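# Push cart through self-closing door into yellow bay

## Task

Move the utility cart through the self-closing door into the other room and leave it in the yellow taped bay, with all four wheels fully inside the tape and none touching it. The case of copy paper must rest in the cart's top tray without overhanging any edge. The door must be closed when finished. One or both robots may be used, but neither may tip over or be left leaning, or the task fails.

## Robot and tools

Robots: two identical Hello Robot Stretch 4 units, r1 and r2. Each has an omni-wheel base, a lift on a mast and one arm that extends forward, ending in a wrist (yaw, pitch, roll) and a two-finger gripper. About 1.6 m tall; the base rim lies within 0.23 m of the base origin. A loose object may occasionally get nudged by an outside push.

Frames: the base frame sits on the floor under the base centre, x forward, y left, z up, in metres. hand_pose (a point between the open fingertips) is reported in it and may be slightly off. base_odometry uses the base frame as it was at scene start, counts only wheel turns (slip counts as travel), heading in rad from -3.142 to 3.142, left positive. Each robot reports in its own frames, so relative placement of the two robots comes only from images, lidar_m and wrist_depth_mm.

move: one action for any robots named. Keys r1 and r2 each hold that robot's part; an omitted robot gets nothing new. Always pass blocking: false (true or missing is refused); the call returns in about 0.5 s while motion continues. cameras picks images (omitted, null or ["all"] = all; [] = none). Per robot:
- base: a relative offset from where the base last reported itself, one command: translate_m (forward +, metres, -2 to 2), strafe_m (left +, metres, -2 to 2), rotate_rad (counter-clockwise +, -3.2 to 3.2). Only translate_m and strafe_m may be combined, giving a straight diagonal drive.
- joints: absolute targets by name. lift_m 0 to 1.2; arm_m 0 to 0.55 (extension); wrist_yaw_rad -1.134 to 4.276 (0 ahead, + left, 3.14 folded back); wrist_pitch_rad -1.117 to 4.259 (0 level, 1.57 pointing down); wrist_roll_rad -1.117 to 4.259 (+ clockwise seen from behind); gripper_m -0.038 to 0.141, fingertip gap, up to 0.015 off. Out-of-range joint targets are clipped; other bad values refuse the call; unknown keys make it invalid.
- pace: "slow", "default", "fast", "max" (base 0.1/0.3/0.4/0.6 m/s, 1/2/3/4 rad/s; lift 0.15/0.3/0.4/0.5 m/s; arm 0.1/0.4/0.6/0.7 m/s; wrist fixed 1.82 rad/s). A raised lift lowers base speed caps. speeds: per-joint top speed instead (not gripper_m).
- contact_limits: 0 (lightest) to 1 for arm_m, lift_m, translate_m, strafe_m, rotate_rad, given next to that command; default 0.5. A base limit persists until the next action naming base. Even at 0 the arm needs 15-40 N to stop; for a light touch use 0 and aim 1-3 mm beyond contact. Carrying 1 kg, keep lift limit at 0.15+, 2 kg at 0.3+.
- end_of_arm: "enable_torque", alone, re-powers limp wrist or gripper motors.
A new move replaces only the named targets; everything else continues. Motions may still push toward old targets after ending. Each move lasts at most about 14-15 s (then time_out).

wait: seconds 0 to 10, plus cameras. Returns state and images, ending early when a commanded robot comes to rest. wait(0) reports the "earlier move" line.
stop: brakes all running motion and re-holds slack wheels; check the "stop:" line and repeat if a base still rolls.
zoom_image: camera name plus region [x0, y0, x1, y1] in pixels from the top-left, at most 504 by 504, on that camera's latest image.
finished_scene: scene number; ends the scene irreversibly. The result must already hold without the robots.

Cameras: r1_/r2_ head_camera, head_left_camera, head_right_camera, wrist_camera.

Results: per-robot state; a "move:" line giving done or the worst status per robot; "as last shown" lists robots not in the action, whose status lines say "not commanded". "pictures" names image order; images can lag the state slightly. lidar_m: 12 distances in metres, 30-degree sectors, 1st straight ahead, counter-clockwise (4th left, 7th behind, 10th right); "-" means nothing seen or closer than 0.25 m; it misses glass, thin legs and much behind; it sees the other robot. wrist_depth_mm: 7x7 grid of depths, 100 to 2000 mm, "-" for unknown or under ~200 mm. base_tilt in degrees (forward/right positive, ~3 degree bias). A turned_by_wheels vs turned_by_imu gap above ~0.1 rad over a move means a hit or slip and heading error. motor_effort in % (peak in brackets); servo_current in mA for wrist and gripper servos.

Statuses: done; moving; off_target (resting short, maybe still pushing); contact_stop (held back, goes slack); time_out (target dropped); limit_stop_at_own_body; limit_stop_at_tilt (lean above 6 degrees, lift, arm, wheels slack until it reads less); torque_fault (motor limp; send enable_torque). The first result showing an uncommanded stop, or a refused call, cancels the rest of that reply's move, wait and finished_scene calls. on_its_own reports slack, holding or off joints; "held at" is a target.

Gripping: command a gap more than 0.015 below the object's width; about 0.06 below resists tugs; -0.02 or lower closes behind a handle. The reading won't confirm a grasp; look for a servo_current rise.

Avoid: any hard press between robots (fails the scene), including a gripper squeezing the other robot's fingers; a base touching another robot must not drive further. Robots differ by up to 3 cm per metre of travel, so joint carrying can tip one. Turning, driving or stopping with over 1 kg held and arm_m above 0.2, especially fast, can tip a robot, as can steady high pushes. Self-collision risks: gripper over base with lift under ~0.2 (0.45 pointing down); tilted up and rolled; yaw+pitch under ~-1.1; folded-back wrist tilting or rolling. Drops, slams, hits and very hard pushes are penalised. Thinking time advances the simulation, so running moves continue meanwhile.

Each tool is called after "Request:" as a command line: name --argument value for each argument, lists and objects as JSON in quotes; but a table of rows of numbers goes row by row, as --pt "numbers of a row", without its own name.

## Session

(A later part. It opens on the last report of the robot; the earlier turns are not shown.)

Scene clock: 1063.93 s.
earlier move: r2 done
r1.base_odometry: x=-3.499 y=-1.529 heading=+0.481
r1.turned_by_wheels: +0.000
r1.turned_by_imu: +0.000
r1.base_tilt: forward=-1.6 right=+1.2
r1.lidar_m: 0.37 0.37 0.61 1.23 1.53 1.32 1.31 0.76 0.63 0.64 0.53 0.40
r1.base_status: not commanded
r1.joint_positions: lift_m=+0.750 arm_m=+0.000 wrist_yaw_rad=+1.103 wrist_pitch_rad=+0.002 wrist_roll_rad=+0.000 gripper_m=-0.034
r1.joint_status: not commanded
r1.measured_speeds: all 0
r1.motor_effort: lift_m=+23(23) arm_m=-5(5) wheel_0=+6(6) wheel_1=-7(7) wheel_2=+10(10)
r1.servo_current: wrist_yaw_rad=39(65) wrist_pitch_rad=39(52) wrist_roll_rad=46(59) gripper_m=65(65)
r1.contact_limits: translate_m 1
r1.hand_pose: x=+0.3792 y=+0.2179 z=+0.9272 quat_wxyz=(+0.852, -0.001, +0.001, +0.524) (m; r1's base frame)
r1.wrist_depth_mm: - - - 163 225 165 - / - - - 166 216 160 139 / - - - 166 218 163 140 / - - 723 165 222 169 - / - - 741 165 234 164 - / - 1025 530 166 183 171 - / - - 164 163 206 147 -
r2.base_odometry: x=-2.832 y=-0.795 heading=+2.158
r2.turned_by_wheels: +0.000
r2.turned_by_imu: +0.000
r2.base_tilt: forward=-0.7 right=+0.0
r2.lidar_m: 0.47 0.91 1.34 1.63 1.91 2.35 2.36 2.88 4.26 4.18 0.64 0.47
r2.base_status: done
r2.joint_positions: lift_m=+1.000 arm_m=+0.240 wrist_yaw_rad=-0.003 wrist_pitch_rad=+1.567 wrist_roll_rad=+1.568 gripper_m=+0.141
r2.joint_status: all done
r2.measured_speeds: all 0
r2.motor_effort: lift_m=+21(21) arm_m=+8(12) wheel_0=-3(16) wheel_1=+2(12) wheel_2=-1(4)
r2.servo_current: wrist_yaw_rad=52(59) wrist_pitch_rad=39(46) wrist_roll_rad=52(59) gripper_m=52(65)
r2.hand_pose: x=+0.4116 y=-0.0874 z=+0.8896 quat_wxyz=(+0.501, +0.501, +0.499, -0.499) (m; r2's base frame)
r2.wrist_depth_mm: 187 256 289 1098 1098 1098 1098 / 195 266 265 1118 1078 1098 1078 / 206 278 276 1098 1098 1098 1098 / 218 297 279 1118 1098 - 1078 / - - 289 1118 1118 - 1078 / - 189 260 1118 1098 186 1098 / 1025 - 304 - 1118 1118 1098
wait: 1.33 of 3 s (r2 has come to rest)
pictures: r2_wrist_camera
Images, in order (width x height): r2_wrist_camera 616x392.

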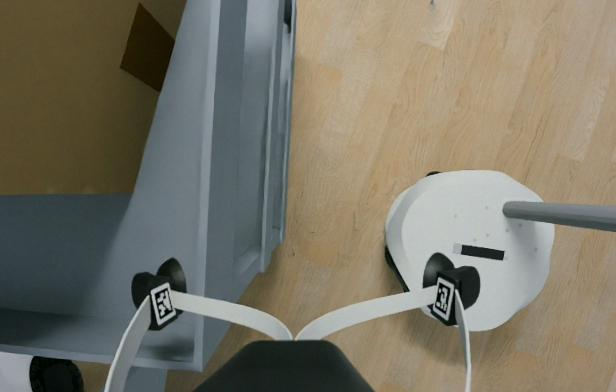

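Request:
move --r2 '{"joints":{"arm_m":0.32}}' --blocking false --cameras '[]'

Request:
wait --seconds 2 --cameras '[]'

Request:
move --r2 '{"joints":{"lift_m":0.925},"contact_limits":{"lift_m":0.2}}' --blocking false --cameras '[]'

Request:
wait --seconds 2 --cameras '["r2_wrist_camera"]'

Scene clock: 1071.83 s.
move: r2 moving
r1: as last shown
r1.lidar_m: 0.36 0.35 0.64 1.21 1.55 1.31 1.32 0.75 0.63 0.63 0.52 0.40
r1.motor_effort: lift_m=+23(23) arm_m=-5(5) wheel_0=+5(6) wheel_1=-7(7) wheel_2=+10(10)
r1.servo_current: wrist_yaw_rad=52(59) wrist_pitch_rad=39(46) wrist_roll_rad=46(52) gripper_m=59(65)
r1.contact_limits: translate_m 1
r1.wrist_depth_mm: - - - 163 225 164 - / - - - 165 216 161 138 / - - - 166 219 162 140 / - - 732 166 221 168 - / - - 732 165 235 164 - / - 1025 530 166 183 172 - / - - 164 164 206 148 -
r2.base_odometry: x=-2.832 y=-0.795 heading=+2.158
r2.turned_by_wheels: +0.000
r2.turned_by_imu: +0.000
r2.base_tilt: forward=-0.7 right=+0.1
r2.lidar_m: 0.47 0.90 1.36 1.62 1.93 2.34 2.36 2.92 4.24 4.18 0.63 0.49
r2.base_status: not commanded
r2.joint_positions: lift_m=+1.000 arm_m=+0.289 wrist_yaw_rad=-0.003 wrist_pitch_rad=+1.567 wrist_roll_rad=+1.568 gripper_m=+0.141
r2.joint_status: arm_m moving
r2.measured_speeds: translate_m=+0.000 strafe_m=+0.000 rotate_rad=+0.000 lift_m=+0.000 arm_m=+0.163 wrist_yaw_rad=+0.000 wrist_pitch_rad=+0.000 wrist_roll_rad=+0.000
r2.motor_effort: lift_m=+21(21) arm_m=+8(12) wheel_0=-3(3) wheel_1=+2(3) wheel_2=+0(0)
r2.servo_current: wrist_yaw_rad=52(52) wrist_pitch_rad=39(46) wrist_roll_rad=46(52) gripper_m=39(52)
r2.hand_pose: x=+0.4611 y=-0.0874 z=+0.8896 quat_wxyz=(+0.501, +0.501, +0.499, -0.499) (m; r2's base frame)
r2.wrist_depth_mm: 134 190 272 1098 1118 1078 1078 / 135 199 286 1098 1118 1098 1098 / 149 219 304 1098 1098 1098 1078 / 158 226 - 1118 1098 - 1078 / - - - 1098 1098 - 1078 / - 189 - 1118 1098 186 1098 / 960 1118 - - 1098 1098 1078
pictures: none
No camera images: "cameras" was empty.

Scene clock: 1072.50 s.
earlier move: r2 done
r1.base_odometry: x=-3.499 y=-1.529 heading=+0.481
r1.turned_by_wheels: +0.000
r1.turned_by_imu: +0.000
r1.base_tilt: forward=-1.6 right=+1.2
r1.lidar_m: 0.39 0.36 0.64 1.22 1.53 1.29 1.30 0.76 0.61 0.62 0.54 0.39
r1.base_status: not commanded
r1.joint_positions: lift_m=+0.750 arm_m=+0.000 wrist_yaw_rad=+1.103 wrist_pitch_rad=+0.002 wrist_roll_rad=+0.000 gripper_m=-0.034
r1.joint_status: not commanded
r1.measured_speeds: all 0
r1.motor_effort: lift_m=+23(23) arm_m=-5(5) wheel_0=+5(6) wheel_1=-7(7) wheel_2=+10(10)
r1.servo_current: wrist_yaw_rad=59(65) wrist_pitch_rad=33(46) wrist_roll_rad=39(59) gripper_m=65(65)
r1.contact_limits: translate_m 1
r1.hand_pose: x=+0.3792 y=+0.2179 z=+0.9272 quat_wxyz=(+0.852, -0.001, +0.001, +0.524) (m; r1's base frame)
r1.wrist_depth_mm: - - - 163 225 165 - / - - - 166 216 160 138 / - - - 166 219 162 140 / - - 723 166 221 169 - / - - 741 166 234 165 - / - 1025 530 166 182 172 - / - - 163 164 206 148 -
r2.base_odometry: x=-2.832 y=-0.795 heading=+2.158
r2.turned_by_wheels: +0.000
r2.turned_by_imu: +0.000
r2.base_tilt: forward=-0.7 right=+0.1
r2.lidar_m: 0.46 0.89 1.33 1.62 1.94 2.35 2.37 2.91 4.24 4.20 0.66 0.49
r2.base_status: not commanded
r2.joint_positions: lift_m=+1.000 arm_m=+0.320 wrist_yaw_rad=-0.003 wrist_pitch_rad=+1.567 wrist_roll_rad=+1.568 gripper_m=+0.141
r2.joint_status: all done
r2.measured_speeds: all 0
r2.motor_effort: lift_m=+21(21) arm_m=+8(12) wheel_0=-3(4) wheel_1=+3(3) wheel_2=+0(0)
r2.servo_current: wrist_yaw_rad=46(59) wrist_pitch_rad=46(46) wrist_roll_rad=59(59) gripper_m=59(59)
r2.hand_pose: x=+0.4916 y=-0.0874 z=+0.8896 quat_wxyz=(+0.501, +0.501, +0.499, -0.499) (m; r2's base frame)
r2.wrist_depth_mm: - 137 215 249 1078 1098 1098 / 106 142 245 - 1078 1078 1098 / 114 149 244 - 1098 1098 1098 / - 157 265 - 1118 - 1098 / - - - - 1118 - - / - 189 - 167 1098 186 1098 / 976 1098 - - 1098 1118 1098
wait: 0.67 of 2 s (r2 has come to rest)
pictures: none
No camera images: "cameras" was empty.

Scene clock: 1073.00 s.
move: r2 moving
r1: as last shown
r1.base_tilt: forward=-1.5 right=+1.2
r1.lidar_m: 0.37 0.36 0.66 1.20 1.56 1.31 1.31 0.76 0.63 0.63 0.53 0.41
r1.servo_current: wrist_yaw_rad=39(59) wrist_pitch_rad=46(46) wrist_roll_rad=52(65) gripper_m=65(72)
r1.contact_limits: translate_m 1
r1.wrist_depth_mm: - - - 163 224 165 - / - - - 166 216 160 138 / - - - 166 219 162 140 / - - 732 166 220 168 - / - - 741 166 233 164 - / - 1042 535 166 183 171 - / - - 164 164 205 148 -
r2.base_odometry: x=-2.832 y=-0.795 heading=+2.158
r2.turned_by_wheels: +0.000
r2.turned_by_imu: +0.000
r2.base_tilt: forward=-0.7 right=+0.0
r2.lidar_m: 0.46 0.89 1.33 1.63 1.96 2.34 2.36 2.88 4.22 4.22 0.65 0.49
r2.base_status: not commanded
r2.joint_positions: lift_m=+0.962 arm_m=+0.320 wrist_yaw_rad=-0.003 wrist_pitch_rad=+1.567 wrist_roll_rad=+1.568 gripper_m=+0.141
r2.joint_status: lift_m moving
r2.measured_speeds: translate_m=+0.000 strafe_m=+0.000 rotate_rad=+0.000 lift_m=-0.146 arm_m=+0.000 wrist_yaw_rad=+0.000 wrist_pitch_rad=+0.000 wrist_roll_rad=+0.000
r2.motor_effort: lift_m=+13(19) arm_m=+8(8) wheel_0=-3(3) wheel_1=+2(3) wheel_2=+0(0)
r2.servo_current: wrist_yaw_rad=46(52) wrist_pitch_rad=33(46) wrist_roll_rad=39(65) gripper_m=52(59)
r2.contact_limits: lift_m 0.2
r2.hand_pose: x=+0.4917 y=-0.0874 z=+0.8521 quat_wxyz=(+0.501, +0.501, +0.499, -0.499) (m; r2's base frame)
r2.wrist_depth_mm: - 137 210 - 1078 1060 1060 / 106 142 221 - 1078 1060 1042 / 114 149 233 - 1060 1042 1042 / - 156 - - 1060 - 1060 / - - - - 1060 - - / - 189 - 157 1098 186 1060 / - - - - 1060 1078 1078
pictures: none
No camera images: "cameras" was empty.

Scene clock: 1073.77 s.
earlier move: r2 done
r1.base_odometry: x=-3.499 y=-1.529 heading=+0.481
r1.turned_by_wheels: +0.000
r1.turned_by_imu: +0.000
r1.base_tilt: forward=-1.5 right=+1.3
r1.lidar_m: 0.37 0.35 0.66 1.20 1.54 1.29 1.31 0.76 0.62 0.63 0.50 0.37
r1.base_status: not commanded
r1.joint_positions: lift_m=+0.750 arm_m=+0.000 wrist_yaw_rad=+1.103 wrist_pitch_rad=+0.002 wrist_roll_rad=+0.000 gripper_m=-0.034
r1.joint_status: not commanded
r1.measured_speeds: all 0
r1.motor_effort: lift_m=+23(23) arm_m=-5(5) wheel_0=+6(6) wheel_1=-7(7) wheel_2=+10(10)
r1.servo_current: wrist_yaw_rad=52(65) wrist_pitch_rad=39(46) wrist_roll_rad=65(65) gripper_m=59(72)
r1.contact_limits: translate_m 1
r1.hand_pose: x=+0.3792 y=+0.2179 z=+0.9272 quat_wxyz=(+0.852, -0.001, +0.001, +0.524) (m; r1's base frame)
r1.wrist_depth_mm: - - - 163 225 165 - / - - - 166 216 160 138 / - - - 165 219 162 139 / - - 732 166 221 169 - / - - 732 165 233 164 - / - 1042 539 166 183 172 - / - - 164 164 206 148 -
r2.base_odometry: x=-2.832 y=-0.795 heading=+2.158
r2.turned_by_wheels: +0.000
r2.turned_by_imu: +0.000
r2.base_tilt: forward=-0.6 right=+0.1
r2.lidar_m: 0.46 0.87 1.34 1.63 1.96 2.33 2.39 2.90 4.24 4.23 0.65 0.47
r2.base_status: not commanded
r2.joint_positions: lift_m=+0.925 arm_m=+0.320 wrist_yaw_rad=-0.003 wrist_pitch_rad=+1.567 wrist_roll_rad=+1.568 gripper_m=+0.141
r2.joint_status: all done
r2.measured_speeds: all 0
r2.motor_effort: lift_m=+14(19) arm_m=+7(8) wheel_0=-3(3) wheel_1=+2(3) wheel_2=+0(1)
r2.servo_current: wrist_yaw_rad=39(59) wrist_pitch_rad=39(52) wrist_roll_rad=52(65) gripper_m=46(59)
r2.contact_limits: lift_m 0.2
r2.hand_pose: x=+0.4917 y=-0.0874 z=+0.8151 quat_wxyz=(+0.501, +0.501, +0.499, -0.499) (m; r2's base frame)
r2.wrist_depth_mm: - 137 196 - 1025 1008 1008 / 106 142 206 - 1025 1025 1008 / 114 149 221 - 1025 1025 1025 / - 156 - - 1025 - 798 / - - - - 1025 - - / - 190 - 160 1042 184 - / - - - - 1025 1042 1025
wait: 0.77 of 2 s (r2 has come to rest)
pictures: r2_wrist_camera
Images, in order (width x height): r2_wrist_camera 616x392.

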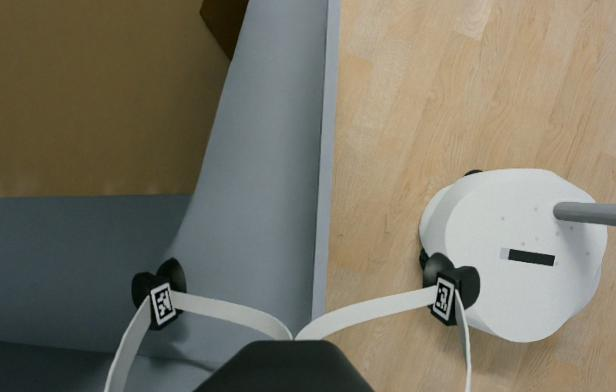

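Request:
move --r2 '{"joints":{"gripper_m":-0.035}}' --blocking false --cameras '[]'

Request:
wait --seconds 2 --cameras '["r2_head_camera","r2_wrist_camera"]'

Scene clock: 1078.57 s.
move: r2 moving
r1: as last shown
r1.base_tilt: forward=-1.5 right=+1.2
r1.lidar_m: 0.37 0.36 0.64 1.22 1.51 1.31 1.31 0.74 0.62 0.63 0.53 0.39
r1.motor_effort: lift_m=+23(23) arm_m=-5(5) wheel_0=+5(6) wheel_1=-7(7) wheel_2=+10(10)
r1.servo_current: wrist_yaw_rad=39(52) wrist_pitch_rad=39(46) wrist_roll_rad=33(59) gripper_m=52(65)
r1.contact_limits: translate_m 1
r1.wrist_depth_mm: - - - 163 224 164 - / - - - 166 216 160 138 / - - - 166 219 162 140 / - - 741 165 222 169 - / - - 732 165 235 164 - / - 1042 535 166 183 171 - / - - 163 164 206 148 -
r2.base_odometry: x=-2.832 y=-0.795 heading=+2.158
r2.turned_by_wheels: +0.000
r2.turned_by_imu: +0.000
r2.base_tilt: forward=-0.7 right=+0.1
r2.lidar_m: 0.47 0.89 1.34 1.66 1.94 2.35 2.37 2.92 4.22 4.19 0.66 0.49
r2.base_status: not commanded
r2.joint_positions: lift_m=+0.925 arm_m=+0.320 wrist_yaw_rad=-0.003 wrist_pitch_rad=+1.567 wrist_roll_rad=+1.568 gripper_m=+0.130
r2.joint_status: gripper_m moving
r2.measured_speeds: all 0
r2.motor_effort: lift_m=+14(14) arm_m=+7(8) wheel_0=-3(4) wheel_1=+2(3) wheel_2=+0(0)
r2.servo_current: wrist_yaw_rad=52(59) wrist_pitch_rad=46(46) wrist_roll_rad=65(65) gripper_m=98(98)
r2.contact_limits: lift_m 0.2
r2.hand_pose: x=+0.4917 y=-0.0874 z=+0.8151 quat_wxyz=(+0.501, +0.501, +0.499, -0.499) (m; r2's base frame)
r2.wrist_depth_mm: - 137 197 - 1025 1008 1008 / 106 142 206 - 1025 1025 1008 / 114 149 221 - 1025 1008 1008 / - 156 - - 1025 - 798 / - - - - 1025 - - / - 185 187 158 220 - - / - - - - 1060 1042 1025
pictures: none
No camera images: "cameras" was empty.

Scene clock: 1080.57 s.
earlier move: r2 moving
r1.base_odometry: x=-3.499 y=-1.529 heading=+0.481
r1.turned_by_wheels: +0.000
r1.turned_by_imu: +0.000
r1.base_tilt: forward=-1.5 right=+1.2
r1.lidar_m: 0.38 0.37 0.65 1.21 1.55 1.31 1.31 0.75 0.64 0.63 0.54 0.40
r1.base_status: not commanded
r1.joint_positions: lift_m=+0.750 arm_m=+0.000 wrist_yaw_rad=+1.103 wrist_pitch_rad=+0.002 wrist_roll_rad=+0.000 gripper_m=-0.034
r1.joint_status: not commanded
r1.measured_speeds: all 0
r1.motor_effort: lift_m=+23(23) arm_m=-5(5) wheel_0=+6(6) wheel_1=-7(7) wheel_2=+10(10)
r1.servo_current: wrist_yaw_rad=59(72) wrist_pitch_rad=46(52) wrist_roll_rad=39(65) gripper_m=65(65)
r1.contact_limits: translate_m 1
r1.hand_pose: x=+0.3792 y=+0.2179 z=+0.9272 quat_wxyz=(+0.852, -0.001, +0.001, +0.524) (m; r1's base frame)
r1.wrist_depth_mm: - - - 163 224 165 - / - - - 166 216 160 138 / - - - 166 218 163 140 / - - 750 166 221 169 - / - - 732 166 235 164 - / - 1025 535 166 183 172 - / - - 164 163 206 148 -
r2.base_odometry: x=-2.832 y=-0.795 heading=+2.158
r2.turned_by_wheels: +0.000
r2.turned_by_imu: +0.000
r2.base_tilt: forward=-0.6 right=+0.0
r2.lidar_m: 0.44 0.89 1.34 1.62 1.90 2.31 2.38 2.88 4.21 4.21 0.65 0.46
r2.base_status: not commanded
r2.joint_positions: lift_m=+0.925 arm_m=+0.320 wrist_yaw_rad=-0.003 wrist_pitch_rad=+1.569 wrist_roll_rad=+1.569 gripper_m=-0.033
r2.joint_status: gripper_m moving
r2.measured_speeds: all 0
r2.motor_effort: lift_m=+17(17) arm_m=+7(8) wheel_0=-3(4) wheel_1=+2(3) wheel_2=+0(1)
r2.servo_current: wrist_yaw_rad=59(65) wrist_pitch_rad=39(52) wrist_roll_rad=33(65) gripper_m=169(241)
r2.contact_limits: lift_m 0.2
r2.hand_pose: x=+0.4911 y=-0.0874 z=+0.8148 quat_wxyz=(+0.500, +0.501, +0.499, -0.500) (m; r2's base frame)
r2.wrist_depth_mm: - 137 205 - 1025 1008 1025 / 109 145 224 - 1025 1025 1042 / 118 164 233 - 1025 1025 1008 / 126 170 - - 1025 - 1025 / - - - 175 1042 - - / - - 182 198 179 - 1042 / - - - - 1025 - 1042
wait: 2.00 s; no rest
pictures: r2_head_camera, r2_wrist_camera
Images, in order (width x height): r2_head_camera 420x560, r2_wrist_camera 616x392.

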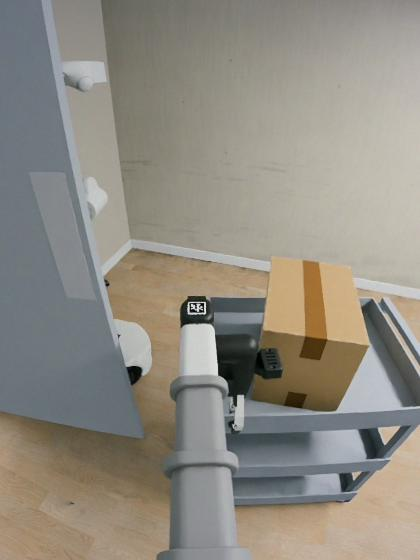

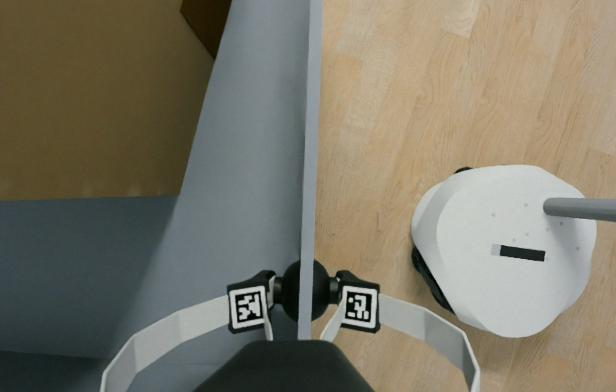

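Request:
move --r2 '{"base":{"translate_m":-0.4},"pace":"slow","contact_limits":{"translate_m":0.7}}' --blocking false --cameras '[]'

Request:
wait --seconds 6 --cameras '["r2_head_camera","r2_wrist_camera"]'

Scene clock: 1090.90 s.
earlier move: r2 done
move: r2 moving
r1: as last shown
r1.lidar_m: 0.38 0.36 0.64 1.19 1.53 1.30 1.30 0.76 0.61 0.62 0.51 0.39
r1.servo_current: wrist_yaw_rad=52(52) wrist_pitch_rad=33(46) wrist_roll_rad=59(59) gripper_m=65(65)
r1.contact_limits: translate_m 1
r1.wrist_depth_mm: - - - 163 225 164 - / - - - 166 217 160 139 / - - - 166 219 162 140 / - - 732 166 222 169 - / - - 723 165 235 165 - / - 1042 535 167 183 172 - / - - 163 163 205 148 -
r2.base_odometry: x=-2.825 y=-0.805 heading=+2.158
r2.turned_by_wheels: +0.000
r2.turned_by_imu: +0.000
r2.base_tilt: forward=-0.6 right=+0.1
r2.lidar_m: 0.48 0.90 1.36 1.62 1.95 2.31 2.33 2.91 4.22 4.23 0.66 0.51
r2.base_status: translate_m moving
r2.joint_positions: lift_m=+0.925 arm_m=+0.320 wrist_yaw_rad=-0.002 wrist_pitch_rad=+1.569 wrist_roll_rad=+1.569 gripper_m=-0.033
r2.joint_status: all done
r2.measured_speeds: translate_m=-0.049 strafe_m=+0.000 rotate_rad=-0.002 lift_m=+0.000 arm_m=+0.001 wrist_yaw_rad=+0.002 wrist_pitch_rad=+0.000 wrist_roll_rad=+0.002
r2.motor_effort: lift_m=+17(17) arm_m=+6(8) wheel_0=-5(8) wheel_1=-8(8) wheel_2=+10(10)
r2.servo_current: wrist_yaw_rad=39(52) wrist_pitch_rad=46(46) wrist_roll_rad=46(52) gripper_m=143(150)
r2.contact_limits: lift_m 0.2; translate_m 0.7
r2.hand_pose: x=+0.4912 y=-0.0874 z=+0.8148 quat_wxyz=(+0.500, +0.501, +0.499, -0.500) (m; r2's base frame)
r2.wrist_depth_mm: 112 153 211 - 1025 1008 1008 / 114 153 227 - 1025 1008 1025 / 119 168 241 1025 1025 1025 991 / 119 167 - - 1025 - - / - - - 210 1042 - - / - - 181 197 179 - - / - - - - - 1025 1025
pictures: none
No camera images: "cameras" was empty.

Scene clock: 1095.67 s.
earlier move: r2 done
r1.base_odometry: x=-3.499 y=-1.529 heading=+0.481
r1.turned_by_wheels: +0.000
r1.turned_by_imu: +0.000
r1.base_tilt: forward=-1.5 right=+1.2
r1.lidar_m: 0.37 0.37 0.74 2.67 1.54 1.30 1.32 0.76 0.62 0.63 0.56 0.38
r1.base_status: not commanded
r1.joint_positions: lift_m=+0.750 arm_m=+0.000 wrist_yaw_rad=+1.103 wrist_pitch_rad=+0.002 wrist_roll_rad=+0.000 gripper_m=-0.034
r1.joint_status: not commanded
r1.measured_speeds: all 0
r1.motor_effort: lift_m=+23(23) arm_m=-5(5) wheel_0=+6(6) wheel_1=-7(7) wheel_2=+10(10)
r1.servo_current: wrist_yaw_rad=33(72) wrist_pitch_rad=52(52) wrist_roll_rad=65(72) gripper_m=59(72)
r1.contact_limits: translate_m 1
r1.hand_pose: x=+0.3792 y=+0.2179 z=+0.9272 quat_wxyz=(+0.852, -0.001, +0.001, +0.524) (m; r1's base frame)
r1.wrist_depth_mm: - - - 163 225 164 - / - - - 166 216 160 138 / - - - 166 220 163 140 / - - - 166 221 168 - / - - - 165 233 165 - / - - 621 166 183 171 - / - - 171 163 206 148 -
r2.base_odometry: x=-2.611 y=-1.128 heading=+2.159
r2.turned_by_wheels: +0.001
r2.turned_by_imu: +0.003
r2.base_tilt: forward=-0.7 right=+0.1
r2.lidar_m: 0.42 0.65 1.70 1.71 2.11 1.94 1.97 2.44 4.10 4.11 3.09 0.59
r2.base_status: done
r2.joint_positions: lift_m=+0.925 arm_m=+0.320 wrist_yaw_rad=+0.004 wrist_pitch_rad=+1.563 wrist_roll_rad=+1.569 gripper_m=-0.033
r2.joint_status: all done
r2.measured_speeds: all 0
r2.motor_effort: lift_m=+17(17) arm_m=-4(8) wheel_0=+3(12) wheel_1=-3(10) wheel_2=+13(16)
r2.servo_current: wrist_yaw_rad=52(65) wrist_pitch_rad=52(52) wrist_roll_rad=52(65) gripper_m=124(150)
r2.contact_limits: lift_m 0.2; translate_m 0.7
r2.hand_pose: x=+0.4933 y=-0.0874 z=+0.8149 quat_wxyz=(+0.503, +0.500, +0.500, -0.497) (m; r2's base frame)
r2.wrist_depth_mm: 263 1025 1008 1025 1025 1025 1008 / 193 778 1042 1008 1008 1008 1008 / 241 196 1025 1025 1025 1008 1008 / 218 - 241 1025 1008 - - / 198 246 196 237 1008 - - / 176 215 180 196 179 - - / 163 145 - - 1025 1042 1008
wait: 4.77 of 6 s (r2 has come to rest)
pictures: r2_head_camera, r2_wrist_camera
Images, in order (width x height): r2_head_camera 420x560, r2_wrist_camera 616x392.

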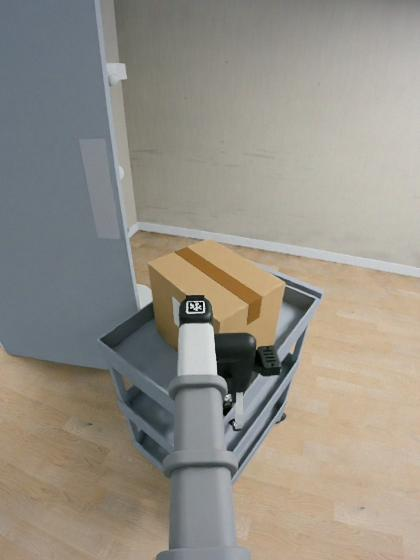

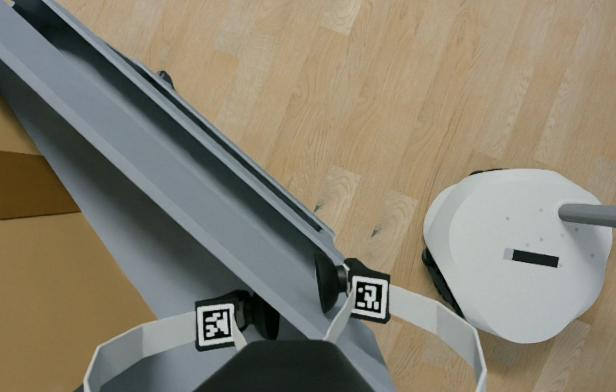

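Request:
move --r2 '{"joints":{"gripper_m":0.141}}' --blocking false --cameras '[]'

Request:
wait --seconds 2.5 --cameras '[]'

Request:
move --r2 '{"joints":{"lift_m":1.02}}' --blocking false --cameras '[]'

Request:
wait --seconds 2 --cameras '[]'

Request:
move --r2 '{"base":{"strafe_m":0.55},"joints":{"arm_m":0.0,"wrist_roll_rad":0.72}}' --blocking false --cameras '[]'

Request:
wait --seconds 5 --cameras '[]'

Request:
move --r2 '{"base":{"rotate_rad":-1.695}}' --blocking false --cameras '[]'

Request:
wait --seconds 4 --cameras '["r2_head_camera","r2_head_left_camera"]'

Scene clock: 1122.33 s.
move: r2 moving
r1: as last shown
r1.lidar_m: 0.37 0.36 0.76 2.71 1.55 1.31 1.30 0.74 0.64 0.63 0.53 0.39
r1.motor_effort: lift_m=+23(23) arm_m=-5(5) wheel_0=+5(6) wheel_1=-7(7) wheel_2=+10(10)
r1.servo_current: wrist_yaw_rad=46(65) wrist_pitch_rad=33(46) wrist_roll_rad=52(59) gripper_m=59(72)
r1.contact_limits: translate_m 1
r1.wrist_depth_mm: - - - 163 225 164 - / - - - 166 216 160 138 / - - - 167 219 162 140 / - - - 166 221 169 - / - - - 165 233 164 - / - - 627 166 183 172 - / - - 171 164 206 148 -
r2.base_odometry: x=-2.611 y=-1.128 heading=+2.159
r2.turned_by_wheels: +0.000
r2.turned_by_imu: +0.000
r2.base_tilt: forward=-0.7 right=+0.0
r2.lidar_m: 0.44 0.65 1.71 1.70 2.10 1.97 1.99 2.45 4.09 4.11 3.06 0.60
r2.base_status: not commanded
r2.joint_positions: lift_m=+0.925 arm_m=+0.320 wrist_yaw_rad=+0.004 wrist_pitch_rad=+1.563 wrist_roll_rad=+1.569 gripper_m=-0.009
r2.joint_status: gripper_m moving
r2.measured_speeds: all 0
r2.motor_effort: lift_m=+17(17) arm_m=-3(4) wheel_0=+3(3) wheel_1=-3(4) wheel_2=+13(13)
r2.servo_current: wrist_yaw_rad=46(59) wrist_pitch_rad=46(52) wrist_roll_rad=46(52) gripper_m=65(130)
r2.contact_limits: lift_m 0.2; translate_m 0.7
r2.hand_pose: x=+0.4933 y=-0.0874 z=+0.8149 quat_wxyz=(+0.503, +0.500, +0.500, -0.497) (m; r2's base frame)
r2.wrist_depth_mm: 262 1042 1008 1025 1008 1008 1008 / 193 778 1042 1042 1025 1008 991 / 240 195 1025 1042 1008 1008 1008 / 218 - 237 1042 1025 - - / 198 245 195 236 1025 - - / 175 216 185 194 181 - - / 161 140 - - 1042 1042 1025
pictures: none
No camera images: "cameras" was empty.

Scene clock: 1124.37 s.
earlier move: r2 done
r1.base_odometry: x=-3.499 y=-1.529 heading=+0.481
r1.turned_by_wheels: +0.000
r1.turned_by_imu: +0.000
r1.base_tilt: forward=-1.5 right=+1.2
r1.lidar_m: 0.39 0.37 0.75 2.73 1.54 1.31 1.32 0.77 0.63 0.62 0.56 0.40
r1.base_status: not commanded
r1.joint_positions: lift_m=+0.750 arm_m=+0.000 wrist_yaw_rad=+1.103 wrist_pitch_rad=+0.002 wrist_roll_rad=+0.000 gripper_m=-0.034
r1.joint_status: not commanded
r1.measured_speeds: all 0
r1.motor_effort: lift_m=+23(23) arm_m=-5(5) wheel_0=+6(6) wheel_1=-7(7) wheel_2=+10(10)
r1.servo_current: wrist_yaw_rad=59(72) wrist_pitch_rad=39(52) wrist_roll_rad=33(59) gripper_m=59(72)
r1.contact_limits: translate_m 1
r1.hand_pose: x=+0.3792 y=+0.2179 z=+0.9272 quat_wxyz=(+0.852, -0.001, +0.001, +0.524) (m; r1's base frame)
r1.wrist_depth_mm: - - - 163 225 164 - / - - - 165 216 160 138 / - - - 166 218 162 140 / - - - 166 220 169 - / - - - 165 234 164 - / - - 621 166 183 171 - / - - 172 164 205 148 -
r2.base_odometry: x=-2.610 y=-1.128 heading=+2.159
r2.turned_by_wheels: +0.000
r2.turned_by_imu: +0.000
r2.base_tilt: forward=-0.7 right=+0.0
r2.lidar_m: 0.44 0.65 1.69 1.68 2.09 1.97 1.97 2.43 4.09 4.14 3.10 0.60
r2.base_status: not commanded
r2.joint_positions: lift_m=+0.925 arm_m=+0.320 wrist_yaw_rad=+0.002 wrist_pitch_rad=+1.567 wrist_roll_rad=+1.569 gripper_m=+0.141
r2.joint_status: all done
r2.measured_speeds: all 0
r2.motor_effort: lift_m=+16(17) arm_m=-3(4) wheel_0=+3(3) wheel_1=-4(4) wheel_2=+7(13)
r2.servo_current: wrist_yaw_rad=46(65) wrist_pitch_rad=39(52) wrist_roll_rad=46(59) gripper_m=52(130)
r2.contact_limits: lift_m 0.2; translate_m 0.7
r2.hand_pose: x=+0.4921 y=-0.0874 z=+0.8149 quat_wxyz=(+0.502, +0.500, +0.500, -0.498) (m; r2's base frame)
r2.wrist_depth_mm: 539 1025 1042 1042 1025 1025 1025 / 224 1025 1025 1025 1042 1025 1008 / 189 223 1042 1042 1042 1025 1042 / 231 187 496 1042 1025 - 778 / 217 226 215 1025 1025 - - / 189 214 178 195 1025 184 - / 168 197 - - 1042 1042 1042
wait: 2.03 of 2.5 s (r2 has come to rest)
pictures: none
No camera images: "cameras" was empty.

Scene clock: 1124.87 s.
move: r2 moving
r1: as last shown
r1.base_tilt: forward=-1.6 right=+1.2
r1.lidar_m: 0.36 0.38 0.76 2.71 1.55 1.32 1.28 0.74 0.61 0.63 0.55 0.40
r1.motor_effort: lift_m=+23(23) arm_m=-5(5) wheel_0=+5(6) wheel_1=-6(7) wheel_2=+10(10)
r1.servo_current: wrist_yaw_rad=52(65) wrist_pitch_rad=46(52) wrist_roll_rad=59(65) gripper_m=65(65)
r1.contact_limits: translate_m 1
r1.wrist_depth_mm: - - - 163 224 164 - / - - - 165 216 160 139 / - - - 166 220 162 140 / - - - 165 220 169 - / - - - 165 233 164 - / - - 615 166 183 171 - / - - 171 163 206 148 -
r2.base_odometry: x=-2.610 y=-1.128 heading=+2.159
r2.turned_by_wheels: +0.000
r2.turned_by_imu: +0.000
r2.base_tilt: forward=-0.7 right=+0.0
r2.lidar_m: 0.44 0.64 1.70 1.69 2.14 1.95 2.01 2.43 4.09 4.14 3.09 0.64
r2.base_status: not commanded
r2.joint_positions: lift_m=+0.963 arm_m=+0.320 wrist_yaw_rad=+0.002 wrist_pitch_rad=+1.567 wrist_roll_rad=+1.569 gripper_m=+0.141
r2.joint_status: lift_m moving
r2.measured_speeds: translate_m=+0.000 strafe_m=+0.000 rotate_rad=+0.000 lift_m=+0.146 arm_m=+0.000 wrist_yaw_rad=+0.000 wrist_pitch_rad=+0.000 wrist_roll_rad=+0.000
r2.motor_effort: lift_m=+25(25) arm_m=-3(4) wheel_0=+3(3) wheel_1=-4(4) wheel_2=+7(7)
r2.servo_current: wrist_yaw_rad=46(59) wrist_pitch_rad=39(46) wrist_roll_rad=46(59) gripper_m=52(59)
r2.contact_limits: translate_m 0.7
r2.hand_pose: x=+0.4921 y=-0.0874 z=+0.8526 quat_wxyz=(+0.502, +0.500, +0.500, -0.498) (m; r2's base frame)
r2.wrist_depth_mm: 530 1060 1060 1060 1060 1060 1042 / 247 1078 1060 1060 1078 1042 1042 / 268 245 1060 1078 1060 1060 1042 / 248 220 265 1060 1078 - 1060 / 216 262 218 539 1078 - - / 190 215 177 211 1060 186 1060 / 169 196 - - 1060 1060 1078
pictures: none
No camera images: "cameras" was empty.

Scene clock: 1125.77 s.
earlier move: r2 done
r1.base_odometry: x=-3.499 y=-1.529 heading=+0.481
r1.turned_by_wheels: +0.000
r1.turned_by_imu: +0.000
r1.base_tilt: forward=-1.5 right=+1.2
r1.lidar_m: 0.38 0.38 0.75 2.72 1.53 1.30 1.31 0.75 0.63 0.63 0.53 0.40
r1.base_status: not commanded
r1.joint_positions: lift_m=+0.750 arm_m=+0.000 wrist_yaw_rad=+1.103 wrist_pitch_rad=+0.002 wrist_roll_rad=+0.000 gripper_m=-0.034
r1.joint_status: not commanded
r1.measured_speeds: all 0
r1.motor_effort: lift_m=+23(23) arm_m=-5(5) wheel_0=+6(6) wheel_1=-7(7) wheel_2=+10(10)
r1.servo_current: wrist_yaw_rad=52(72) wrist_pitch_rad=46(52) wrist_roll_rad=59(65) gripper_m=65(65)
r1.contact_limits: translate_m 1
r1.hand_pose: x=+0.3792 y=+0.2179 z=+0.9272 quat_wxyz=(+0.852, -0.001, +0.001, +0.524) (m; r1's base frame)
r1.wrist_depth_mm: - - - 163 225 165 - / - - - 165 216 160 139 / - - - 166 219 163 140 / - - - 166 221 169 - / - - - 165 234 164 - / - - 627 166 183 172 - / - - 170 164 206 148 -
r2.base_odometry: x=-2.610 y=-1.128 heading=+2.159
r2.turned_by_wheels: +0.000
r2.turned_by_imu: +0.000
r2.base_tilt: forward=-0.7 right=+0.1
r2.lidar_m: 0.44 0.64 1.69 1.70 2.12 1.96 1.98 2.43 4.09 4.12 3.07 0.58
r2.base_status: not commanded
r2.joint_positions: lift_m=+1.020 arm_m=+0.320 wrist_yaw_rad=+0.002 wrist_pitch_rad=+1.567 wrist_roll_rad=+1.569 gripper_m=+0.141
r2.joint_status: all done
r2.measured_speeds: all 0
r2.motor_effort: lift_m=+21(25) arm_m=-4(4) wheel_0=+3(4) wheel_1=-3(4) wheel_2=+7(7)
r2.servo_current: wrist_yaw_rad=52(59) wrist_pitch_rad=33(52) wrist_roll_rad=39(59) gripper_m=52(59)
r2.contact_limits: translate_m 0.7
r2.hand_pose: x=+0.4921 y=-0.0874 z=+0.9095 quat_wxyz=(+0.502, +0.500, +0.500, -0.498) (m; r2's base frame)
r2.wrist_depth_mm: 362 1138 1138 1118 1118 1138 1118 / 273 1118 1118 1138 1138 1118 1098 / 294 301 1138 1118 1118 1118 1118 / 252 315 298 1118 1118 - 1118 / 216 277 - 329 1138 - - / 189 214 - 166 1138 186 1098 / 168 197 - - 1118 1118 1138
wait: 0.90 of 2 s (r2 has come to rest)
pictures: none
No camera images: "cameras" was empty.

Scene clock: 1126.27 s.
move: r2 moving
r1: as last shown
r1.lidar_m: 0.39 0.36 0.74 2.68 1.53 1.30 1.32 0.74 0.65 0.64 0.56 0.40
r1.motor_effort: lift_m=+23(23) arm_m=-5(5) wheel_0=+5(6) wheel_1=-7(7) wheel_2=+10(10)
r1.servo_current: wrist_yaw_rad=52(65) wrist_pitch_rad=33(46) wrist_roll_rad=39(52) gripper_m=65(65)
r1.contact_limits: translate_m 1
r1.wrist_depth_mm: - - - 163 224 165 - / - - - 165 216 160 139 / - - - 166 218 163 140 / - - - 165 221 169 - / - - - 165 235 164 - / - - 621 167 183 172 - / - - 172 163 206 148 -
r2.base_odometry: x=-2.640 y=-1.148 heading=+2.159
r2.turned_by_wheels: +0.000
r2.turned_by_imu: +0.000
r2.base_tilt: forward=-0.6 right=+0.1
r2.lidar_m: 0.45 0.67 1.69 1.65 2.07 1.96 1.97 2.40 4.13 4.15 3.10 0.55
r2.base_status: strafe_m moving
r2.joint_positions: lift_m=+1.020 arm_m=+0.269 wrist_yaw_rad=+0.002 wrist_pitch_rad=+1.567 wrist_roll_rad=+0.982 gripper_m=+0.141
r2.joint_status: arm_m moving; wrist_roll_rad moving
r2.measured_speeds: translate_m=-0.001 strafe_m=+0.139 rotate_rad=+0.003 lift_m=+0.000 arm_m=-0.195 wrist_yaw_rad=+0.000 wrist_pitch_rad=+0.000 wrist_roll_rad=-1.818
r2.motor_effort: lift_m=+21(21) arm_m=-8(11) wheel_0=-10(11) wheel_1=+9(11) wheel_2=+0(7)
r2.servo_current: wrist_yaw_rad=46(52) wrist_pitch_rad=39(46) wrist_roll_rad=72(98) gripper_m=46(59)
r2.hand_pose: x=+0.4415 y=-0.0874 z=+0.9095 quat_wxyz=(+0.625, +0.333, +0.623, -0.332) (m; r2's base frame)
r2.wrist_depth_mm: 206 283 1118 1118 1118 1118 1078 / 193 277 296 1138 1118 1098 1098 / 196 286 285 1118 1098 1098 1118 / 241 - - 1138 1118 1118 1118 / - - - 1118 1138 1118 1138 / - 189 216 1138 187 188 1118 / - 1138 1160 - - - 691
pictures: none
No camera images: "cameras" was empty.

Scene clock: 1128.93 s.
earlier move: r2 done
r1.base_odometry: x=-3.499 y=-1.529 heading=+0.481
r1.turned_by_wheels: +0.000
r1.turned_by_imu: +0.000
r1.base_tilt: forward=-1.6 right=+1.2
r1.lidar_m: 0.36 0.38 0.73 2.71 1.56 1.30 1.31 0.76 0.62 0.62 0.55 0.39
r1.base_status: not commanded
r1.joint_positions: lift_m=+0.750 arm_m=+0.000 wrist_yaw_rad=+1.103 wrist_pitch_rad=+0.002 wrist_roll_rad=+0.000 gripper_m=-0.034
r1.joint_status: not commanded
r1.measured_speeds: all 0
r1.motor_effort: lift_m=+23(23) arm_m=-5(5) wheel_0=+5(6) wheel_1=-7(7) wheel_2=+10(10)
r1.servo_current: wrist_yaw_rad=46(72) wrist_pitch_rad=39(52) wrist_roll_rad=33(72) gripper_m=65(65)
r1.contact_limits: translate_m 1
r1.hand_pose: x=+0.3792 y=+0.2179 z=+0.9272 quat_wxyz=(+0.852, -0.001, +0.001, +0.524) (m; r1's base frame)
r1.wrist_depth_mm: - - - 163 225 165 - / - - - 166 216 160 138 / - - - 166 218 162 140 / - - - 165 221 169 - / - - - 166 235 164 - / - - 627 167 183 172 - / - - 171 164 206 148 -
r2.base_odometry: x=-3.068 y=-1.433 heading=+2.159
r2.turned_by_wheels: +0.000
r2.turned_by_imu: +0.000
r2.base_tilt: forward=-0.7 right=+0.1
r2.lidar_m: 1.26 1.38 1.18 1.21 1.47 1.78 1.80 2.19 4.28 4.62 0.71 0.69
r2.base_status: done
r2.joint_positions: lift_m=+1.020 arm_m=+0.000 wrist_yaw_rad=+0.002 wrist_pitch_rad=+1.567 wrist_roll_rad=+0.722 gripper_m=+0.141
r2.joint_status: all done
r2.measured_speeds: all 0
r2.motor_effort: lift_m=+21(21) arm_m=-7(11) wheel_0=-1(12) wheel_1=+3(12) wheel_2=+0(7)
r2.servo_current: wrist_yaw_rad=39(59) wrist_pitch_rad=39(46) wrist_roll_rad=59(98) gripper_m=46(59)
r2.hand_pose: x=+0.1723 y=-0.0874 z=+0.9096 quat_wxyz=(+0.663, +0.249, +0.661, -0.248) (m; r2's base frame)
r2.wrist_depth_mm: 1118 1118 1138 1118 1138 1098 1098 / 1118 1118 1138 1118 1118 1118 1118 / 1138 1098 1138 1118 1138 1118 1098 / 1118 1138 1118 1118 1138 1118 1118 / 1138 1138 1118 - 1138 1118 1118 / 1160 1138 1160 157 211 1118 1118 / 1160 1160 1138 - 512 1118 1138
wait: 2.67 of 5 s (r2 has come to rest)
pictures: none
No camera images: "cameras" was empty.

Scene clock: 1129.43 s.
move: r2 moving
r1: as last shown
r1.base_tilt: forward=-1.5 right=+1.2
r1.lidar_m: 0.38 0.38 0.76 2.71 1.55 1.30 1.31 0.77 0.63 0.62 0.53 0.40
r1.servo_current: wrist_yaw_rad=33(72) wrist_pitch_rad=39(46) wrist_roll_rad=59(65) gripper_m=59(65)
r1.contact_limits: translate_m 1
r1.wrist_depth_mm: - - - 163 224 165 - / - - - 165 216 160 138 / - - - 166 218 163 140 / - - - 165 221 169 - / - - - 165 234 164 - / - - 621 166 182 171 - / - - 171 164 205 148 -
r2.base_odometry: x=-3.068 y=-1.433 heading=+1.965
r2.turned_by_wheels: -0.194
r2.turned_by_imu: -0.188
r2.base_tilt: forward=-0.6 right=+0.0
r2.lidar_m: 0.76 1.27 4.18 1.17 1.32 1.79 1.78 1.97 3.04 4.60 3.69 0.69
r2.base_status: rotate_rad moving
r2.joint_positions: lift_m=+1.020 arm_m=+0.000 wrist_yaw_rad=+0.002 wrist_pitch_rad=+1.567 wrist_roll_rad=+0.722 gripper_m=+0.141
r2.joint_status: not commanded
r2.measured_speeds: translate_m=+0.002 strafe_m=+0.001 rotate_rad=-0.751 lift_m=+0.000 arm_m=+0.000 wrist_yaw_rad=+0.000 wrist_pitch_rad=+0.000 wrist_roll_rad=+0.000
r2.motor_effort: lift_m=+21(21) arm_m=-7(8) wheel_0=+5(10) wheel_1=+8(10) wheel_2=+10(11)
r2.servo_current: wrist_yaw_rad=52(59) wrist_pitch_rad=39(46) wrist_roll_rad=52(65) gripper_m=52(52)
r2.hand_pose: x=+0.1723 y=-0.0874 z=+0.9096 quat_wxyz=(+0.663, +0.249, +0.661, -0.248) (m; r2's base frame)
r2.wrist_depth_mm: 1138 1138 1098 1118 1118 1098 1078 / 1138 1138 1138 1098 1118 1098 1118 / 1138 1138 1118 1138 1118 1118 1118 / 1138 1138 1118 1118 1138 1138 1118 / 1118 1138 1118 - 1098 1118 1138 / 1160 1138 1138 157 211 1138 1118 / 1160 1160 1138 - 517 1118 1118
pictures: none
No camera images: "cameras" was empty.

Scene clock: 1131.33 s.
earlier move: r2 done
r1.base_odometry: x=-3.499 y=-1.529 heading=+0.481
r1.turned_by_wheels: +0.000
r1.turned_by_imu: +0.000
r1.base_tilt: forward=-1.5 right=+1.2
r1.lidar_m: 0.38 0.37 0.74 2.68 1.54 1.29 1.32 0.74 0.64 0.62 0.55 0.39
r1.base_status: not commanded
r1.joint_positions: lift_m=+0.750 arm_m=+0.000 wrist_yaw_rad=+1.103 wrist_pitch_rad=+0.002 wrist_roll_rad=+0.000 gripper_m=-0.034
r1.joint_status: not commanded
r1.measured_speeds: all 0
r1.motor_effort: lift_m=+23(23) arm_m=-5(5) wheel_0=+5(6) wheel_1=-7(7) wheel_2=+10(10)
r1.servo_current: wrist_yaw_rad=33(72) wrist_pitch_rad=39(52) wrist_roll_rad=39(65) gripper_m=59(65)
r1.contact_limits: translate_m 1
r1.hand_pose: x=+0.3792 y=+0.2179 z=+0.9272 quat_wxyz=(+0.852, -0.001, +0.001, +0.524) (m; r1's base frame)
r1.wrist_depth_mm: - - - 163 225 164 - / - - - 166 216 160 138 / - - - 166 219 162 140 / - - - 165 221 169 - / - - - 166 234 165 - / - - 615 166 183 172 - / - - 171 164 205 148 -
r2.base_odometry: x=-3.068 y=-1.433 heading=+0.465
r2.turned_by_wheels: -1.500
r2.turned_by_imu: -1.460
r2.base_tilt: forward=-0.7 right=+0.1
r2.lidar_m: 4.61 0.72 0.71 0.77 1.32 1.20 1.18 1.38 1.78 1.76 2.04 3.45
r2.base_status: done
r2.joint_positions: lift_m=+1.020 arm_m=+0.000 wrist_yaw_rad=+0.002 wrist_pitch_rad=+1.567 wrist_roll_rad=+0.722 gripper_m=+0.141
r2.joint_status: not commanded
r2.measured_speeds: all 0
r2.motor_effort: lift_m=+21(21) arm_m=-7(8) wheel_0=+3(10) wheel_1=+3(11) wheel_2=+3(11)
r2.servo_current: wrist_yaw_rad=52(59) wrist_pitch_rad=46(46) wrist_roll_rad=46(65) gripper_m=46(65)
r2.hand_pose: x=+0.1724 y=-0.0874 z=+0.9096 quat_wxyz=(+0.663, +0.249, +0.661, -0.248) (m; r2's base frame)
r2.wrist_depth_mm: 1118 1118 1118 1098 1098 1118 1118 / 1118 1118 1138 1098 1118 1118 1098 / 1118 1138 1138 1138 1118 1118 1118 / 1138 1118 1138 1118 1118 1118 1098 / 1160 1118 1118 - 1138 1118 1118 / 976 1138 1160 157 212 1138 1138 / 991 1138 1138 - 504 1118 1118
wait: 1.90 of 4 s (r2 has come to rest)
pictures: r2_head_camera, r2_head_left_camera
Images, in order (width x height): r2_head_camera 420x560, r2_head_left_camera 420x672.

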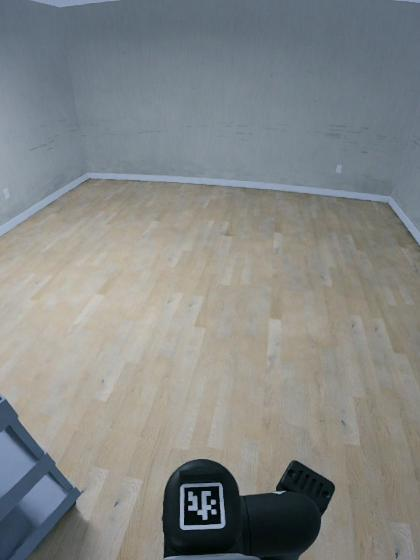

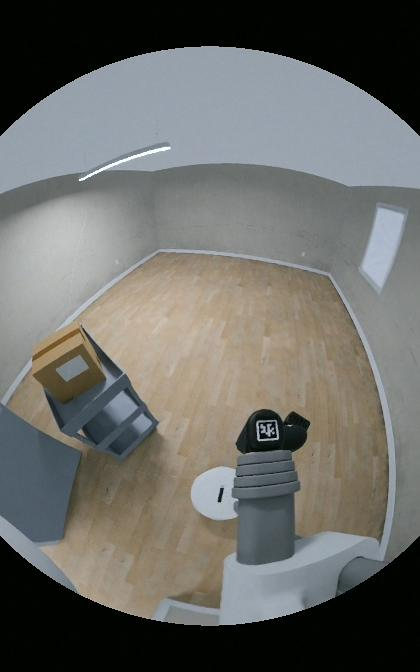

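Request:
move --r2 '{"base":{"strafe_m":0.65},"contact_limits":{"strafe_m":0.2}}' --blocking false --cameras '[]'

Request:
wait --seconds 5 --cameras '["r2_head_camera","r2_wrist_camera"]'

Scene clock: 1137.27 s.
move: r2 moving
r1: as last shown
r1.base_tilt: forward=-1.6 right=+1.2
r1.lidar_m: 0.38 0.35 0.72 2.71 1.55 1.29 1.31 0.75 0.60 0.62 0.55 0.40
r1.motor_effort: lift_m=+23(23) arm_m=-5(5) wheel_0=+6(6) wheel_1=-7(7) wheel_2=+10(10)
r1.servo_current: wrist_yaw_rad=52(59) wrist_pitch_rad=46(52) wrist_roll_rad=39(72) gripper_m=65(65)
r1.contact_limits: translate_m 1
r1.wrist_depth_mm: - - - 163 224 165 - / - - - 165 216 160 138 / - - - 167 218 163 140 / - - - 165 221 169 - / - - - 166 234 164 - / - - 627 166 183 172 - / - - 172 164 206 148 -
r2.base_odometry: x=-3.084 y=-1.401 heading=+0.465
r2.turned_by_wheels: +0.000
r2.turned_by_imu: +0.001
r2.base_tilt: forward=-0.7 right=+0.1
r2.lidar_m: 4.62 0.69 0.66 0.72 1.27 1.19 1.19 1.37 1.78 1.81 2.07 3.55
r2.base_status: strafe_m moving
r2.joint_positions: lift_m=+1.020 arm_m=+0.000 wrist_yaw_rad=+0.002 wrist_pitch_rad=+1.567 wrist_roll_rad=+0.722 gripper_m=+0.141
r2.joint_status: not commanded
r2.measured_speeds: translate_m=-0.001 strafe_m=+0.139 rotate_rad=+0.006 lift_m=+0.000 arm_m=+0.000 wrist_yaw_rad=+0.000 wrist_pitch_rad=+0.000 wrist_roll_rad=+0.000
r2.motor_effort: lift_m=+21(21) arm_m=-7(8) wheel_0=-6(10) wheel_1=+10(12) wheel_2=+0(2)
r2.servo_current: wrist_yaw_rad=46(59) wrist_pitch_rad=39(46) wrist_roll_rad=39(52) gripper_m=52(52)
r2.contact_limits: strafe_m 0.2
r2.hand_pose: x=+0.1724 y=-0.0874 z=+0.9096 quat_wxyz=(+0.663, +0.249, +0.661, -0.248) (m; r2's base frame)
r2.wrist_depth_mm: 1138 1098 1138 1118 1098 1118 1098 / 1160 1118 1118 1118 1138 1098 1098 / 1138 1118 1138 1118 1118 1118 1098 / 1160 1138 1118 1098 1138 1118 1118 / 1138 1138 1138 - 1138 1118 1118 / 976 1138 1138 157 212 1138 1118 / - 1138 1160 - 500 1138 1138
pictures: none
No camera images: "cameras" was empty.

Scene clock: 1140.27 s.
earlier move: r2 done
r1.base_odometry: x=-3.499 y=-1.529 heading=+0.481
r1.turned_by_wheels: +0.000
r1.turned_by_imu: +0.000
r1.base_tilt: forward=-1.6 right=+1.2
r1.lidar_m: 0.39 0.39 0.75 2.69 1.54 1.31 1.30 0.75 0.63 0.62 0.54 0.38
r1.base_status: not commanded
r1.joint_positions: lift_m=+0.750 arm_m=+0.000 wrist_yaw_rad=+1.103 wrist_pitch_rad=+0.002 wrist_roll_rad=+0.000 gripper_m=-0.034
r1.joint_status: not commanded
r1.measured_speeds: all 0
r1.motor_effort: lift_m=+23(23) arm_m=-5(5) wheel_0=+5(6) wheel_1=-7(7) wheel_2=+10(10)
r1.servo_current: wrist_yaw_rad=46(65) wrist_pitch_rad=46(52) wrist_roll_rad=52(72) gripper_m=65(72)
r1.contact_limits: translate_m 1
r1.hand_pose: x=+0.3792 y=+0.2179 z=+0.9272 quat_wxyz=(+0.852, -0.001, +0.001, +0.524) (m; r1's base frame)
r1.wrist_depth_mm: - - - 163 224 164 - / - - - 165 216 160 138 / - - - 166 219 163 140 / - - - 165 221 169 - / - - - 165 235 164 - / - - 640 166 182 171 - / - - 164 164 206 147 -
r2.base_odometry: x=-3.359 y=-0.852 heading=+0.464
r2.turned_by_wheels: +0.000
r2.turned_by_imu: +0.000
r2.base_tilt: forward=-0.7 right=+0.0
r2.lidar_m: 0.25 0.25 0.32 0.60 0.62 0.92 1.18 1.18 2.06 2.40 2.77 4.68
r2.base_status: done
r2.joint_positions: lift_m=+1.020 arm_m=+0.000 wrist_yaw_rad=+0.002 wrist_pitch_rad=+1.567 wrist_roll_rad=+0.722 gripper_m=+0.141
r2.joint_status: not commanded
r2.measured_speeds: all 0
r2.motor_effort: lift_m=+21(21) arm_m=-7(8) wheel_0=+0(13) wheel_1=-2(13) wheel_2=-3(3)
r2.servo_current: wrist_yaw_rad=46(59) wrist_pitch_rad=39(46) wrist_roll_rad=46(59) gripper_m=52(59)
r2.contact_limits: strafe_m 0.2
r2.hand_pose: x=+0.1723 y=-0.0874 z=+0.9096 quat_wxyz=(+0.663, +0.249, +0.661, -0.248) (m; r2's base frame)
r2.wrist_depth_mm: - - 1138 1118 1118 1078 1098 / - - 1118 1118 1118 1118 1118 / - - 976 1138 1118 1118 1118 / - - 991 1138 1118 1118 1118 / - - 931 - 1118 1118 1118 / - 190 1138 158 212 1098 1118 / - - 1160 - 500 1160 1098
wait: 3.00 of 5 s (r2 has come to rest)
pictures: r2_head_camera, r2_wrist_camera
Images, in order (width x height): r2_head_camera 420x560, r2_wrist_camera 616x392.

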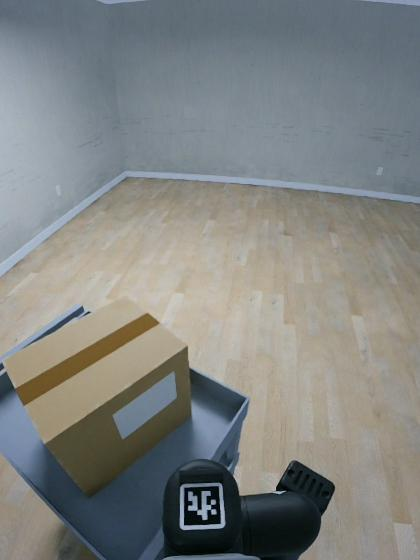

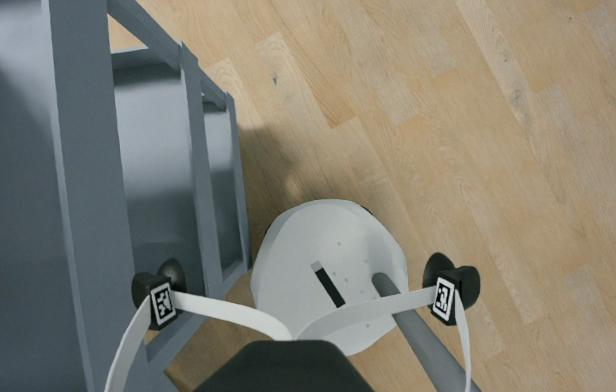

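Request:
move --r2 '{"base":{"translate_m":-0.08,"strafe_m":0.044},"joints":{"arm_m":0.275},"contact_limits":{"translate_m":0.2}}' --blocking false --cameras '[]'

Request:
wait --seconds 4 --cameras '["r2_wrist_camera"]'

Scene clock: 1158.67 s.
move: r2 moving
r1: as last shown
r1.lidar_m: 0.39 0.36 0.75 2.68 1.54 1.31 1.32 0.75 0.64 0.63 0.55 0.40
r1.servo_current: wrist_yaw_rad=52(65) wrist_pitch_rad=46(46) wrist_roll_rad=52(59) gripper_m=59(65)
r1.contact_limits: translate_m 1
r1.wrist_depth_mm: - - - 163 225 165 - / - - - 165 216 160 139 / - - - 166 219 162 139 / - - - 166 221 169 - / - - - 166 235 164 - / - - 640 167 182 172 - / - - 164 164 205 148 -
r2.base_odometry: x=-3.395 y=-0.850 heading=+0.464
r2.turned_by_wheels: +0.000
r2.turned_by_imu: +0.000
r2.base_tilt: forward=-0.6 right=+0.1
r2.lidar_m: 0.25 0.25 0.53 0.58 0.64 0.87 1.16 1.12 1.95 2.41 2.77 4.69
r2.base_status: translate_m moving; strafe_m moving
r2.joint_positions: lift_m=+1.020 arm_m=+0.051 wrist_yaw_rad=+0.002 wrist_pitch_rad=+1.567 wrist_roll_rad=+0.722 gripper_m=+0.141
r2.joint_status: arm_m moving
r2.measured_speeds: translate_m=-0.122 strafe_m=+0.066 rotate_rad=+0.004 lift_m=+0.000 arm_m=+0.195 wrist_yaw_rad=+0.000 wrist_pitch_rad=+0.000 wrist_roll_rad=+0.000
r2.motor_effort: lift_m=+21(21) arm_m=+11(11) wheel_0=-12(16) wheel_1=-5(7) wheel_2=+12(12)
r2.servo_current: wrist_yaw_rad=33(59) wrist_pitch_rad=46(46) wrist_roll_rad=46(52) gripper_m=52(59)
r2.contact_limits: translate_m 0.2
r2.hand_pose: x=+0.2227 y=-0.0874 z=+0.9096 quat_wxyz=(+0.663, +0.249, +0.661, -0.248) (m; r2's base frame)
r2.wrist_depth_mm: - - 1098 1118 1098 1098 1098 / - - 1118 1118 1098 1118 1118 / - - 976 1138 1118 1138 1098 / - - 904 1118 1118 1098 1098 / - - 676 - 1118 1118 1098 / - 190 597 158 197 1098 1118 / - - 1138 - 603 1138 1118
pictures: none
No camera images: "cameras" was empty.

Scene clock: 1160.10 s.
earlier move: r2 done
r1.base_odometry: x=-3.499 y=-1.529 heading=+0.481
r1.turned_by_wheels: +0.000
r1.turned_by_imu: +0.000
r1.base_tilt: forward=-1.6 right=+1.2
r1.lidar_m: 0.39 0.38 0.75 2.71 1.54 1.31 1.30 0.76 0.63 0.63 0.54 0.39
r1.base_status: not commanded
r1.joint_positions: lift_m=+0.750 arm_m=+0.000 wrist_yaw_rad=+1.103 wrist_pitch_rad=+0.002 wrist_roll_rad=+0.000 gripper_m=-0.034
r1.joint_status: not commanded
r1.measured_speeds: all 0
r1.motor_effort: lift_m=+23(23) arm_m=-5(5) wheel_0=+5(6) wheel_1=-7(7) wheel_2=+10(10)
r1.servo_current: wrist_yaw_rad=39(65) wrist_pitch_rad=46(52) wrist_roll_rad=72(72) gripper_m=65(72)
r1.contact_limits: translate_m 1
r1.hand_pose: x=+0.3792 y=+0.2179 z=+0.9272 quat_wxyz=(+0.852, -0.001, +0.001, +0.524) (m; r1's base frame)
r1.wrist_depth_mm: - - - 163 224 165 - / - - - 166 216 160 138 / - - - 166 219 163 140 / - - - 166 222 169 - / - - - 165 234 165 - / - - 627 166 183 172 - / - - 164 164 206 148 -
r2.base_odometry: x=-3.450 y=-0.848 heading=+0.464
r2.turned_by_wheels: +0.000
r2.turned_by_imu: +0.000
r2.base_tilt: forward=-0.6 right=+0.1
r2.lidar_m: 0.26 0.25 0.58 0.56 0.61 0.90 1.17 1.09 1.87 2.41 2.80 0.62
r2.base_status: done
r2.joint_positions: lift_m=+1.020 arm_m=+0.275 wrist_yaw_rad=+0.002 wrist_pitch_rad=+1.567 wrist_roll_rad=+0.722 gripper_m=+0.141
r2.joint_status: all done
r2.measured_speeds: all 0
r2.motor_effort: lift_m=+21(21) arm_m=+7(11) wheel_0=-2(16) wheel_1=-5(7) wheel_2=+2(12)
r2.servo_current: wrist_yaw_rad=39(59) wrist_pitch_rad=39(46) wrist_roll_rad=46(59) gripper_m=52(59)
r2.contact_limits: translate_m 0.2
r2.hand_pose: x=+0.4469 y=-0.0874 z=+0.9096 quat_wxyz=(+0.663, +0.249, +0.661, -0.248) (m; r2's base frame)
r2.wrist_depth_mm: 1138 1138 1118 1098 1098 1098 1098 / 303 312 312 1098 1138 1098 1098 / - - - 1118 1098 1098 1098 / 225 306 - 1118 1118 1118 1098 / 224 314 - 1118 1138 1098 1118 / 226 281 - 166 187 204 1118 / 241 291 - - - 1138 1098
wait: 1.43 of 4 s (r2 has come to rest)
pictures: r2_wrist_camera
Images, in order (width x height): r2_wrist_camera 616x392.

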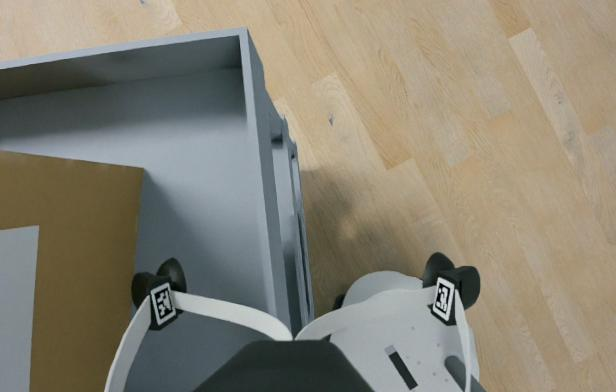

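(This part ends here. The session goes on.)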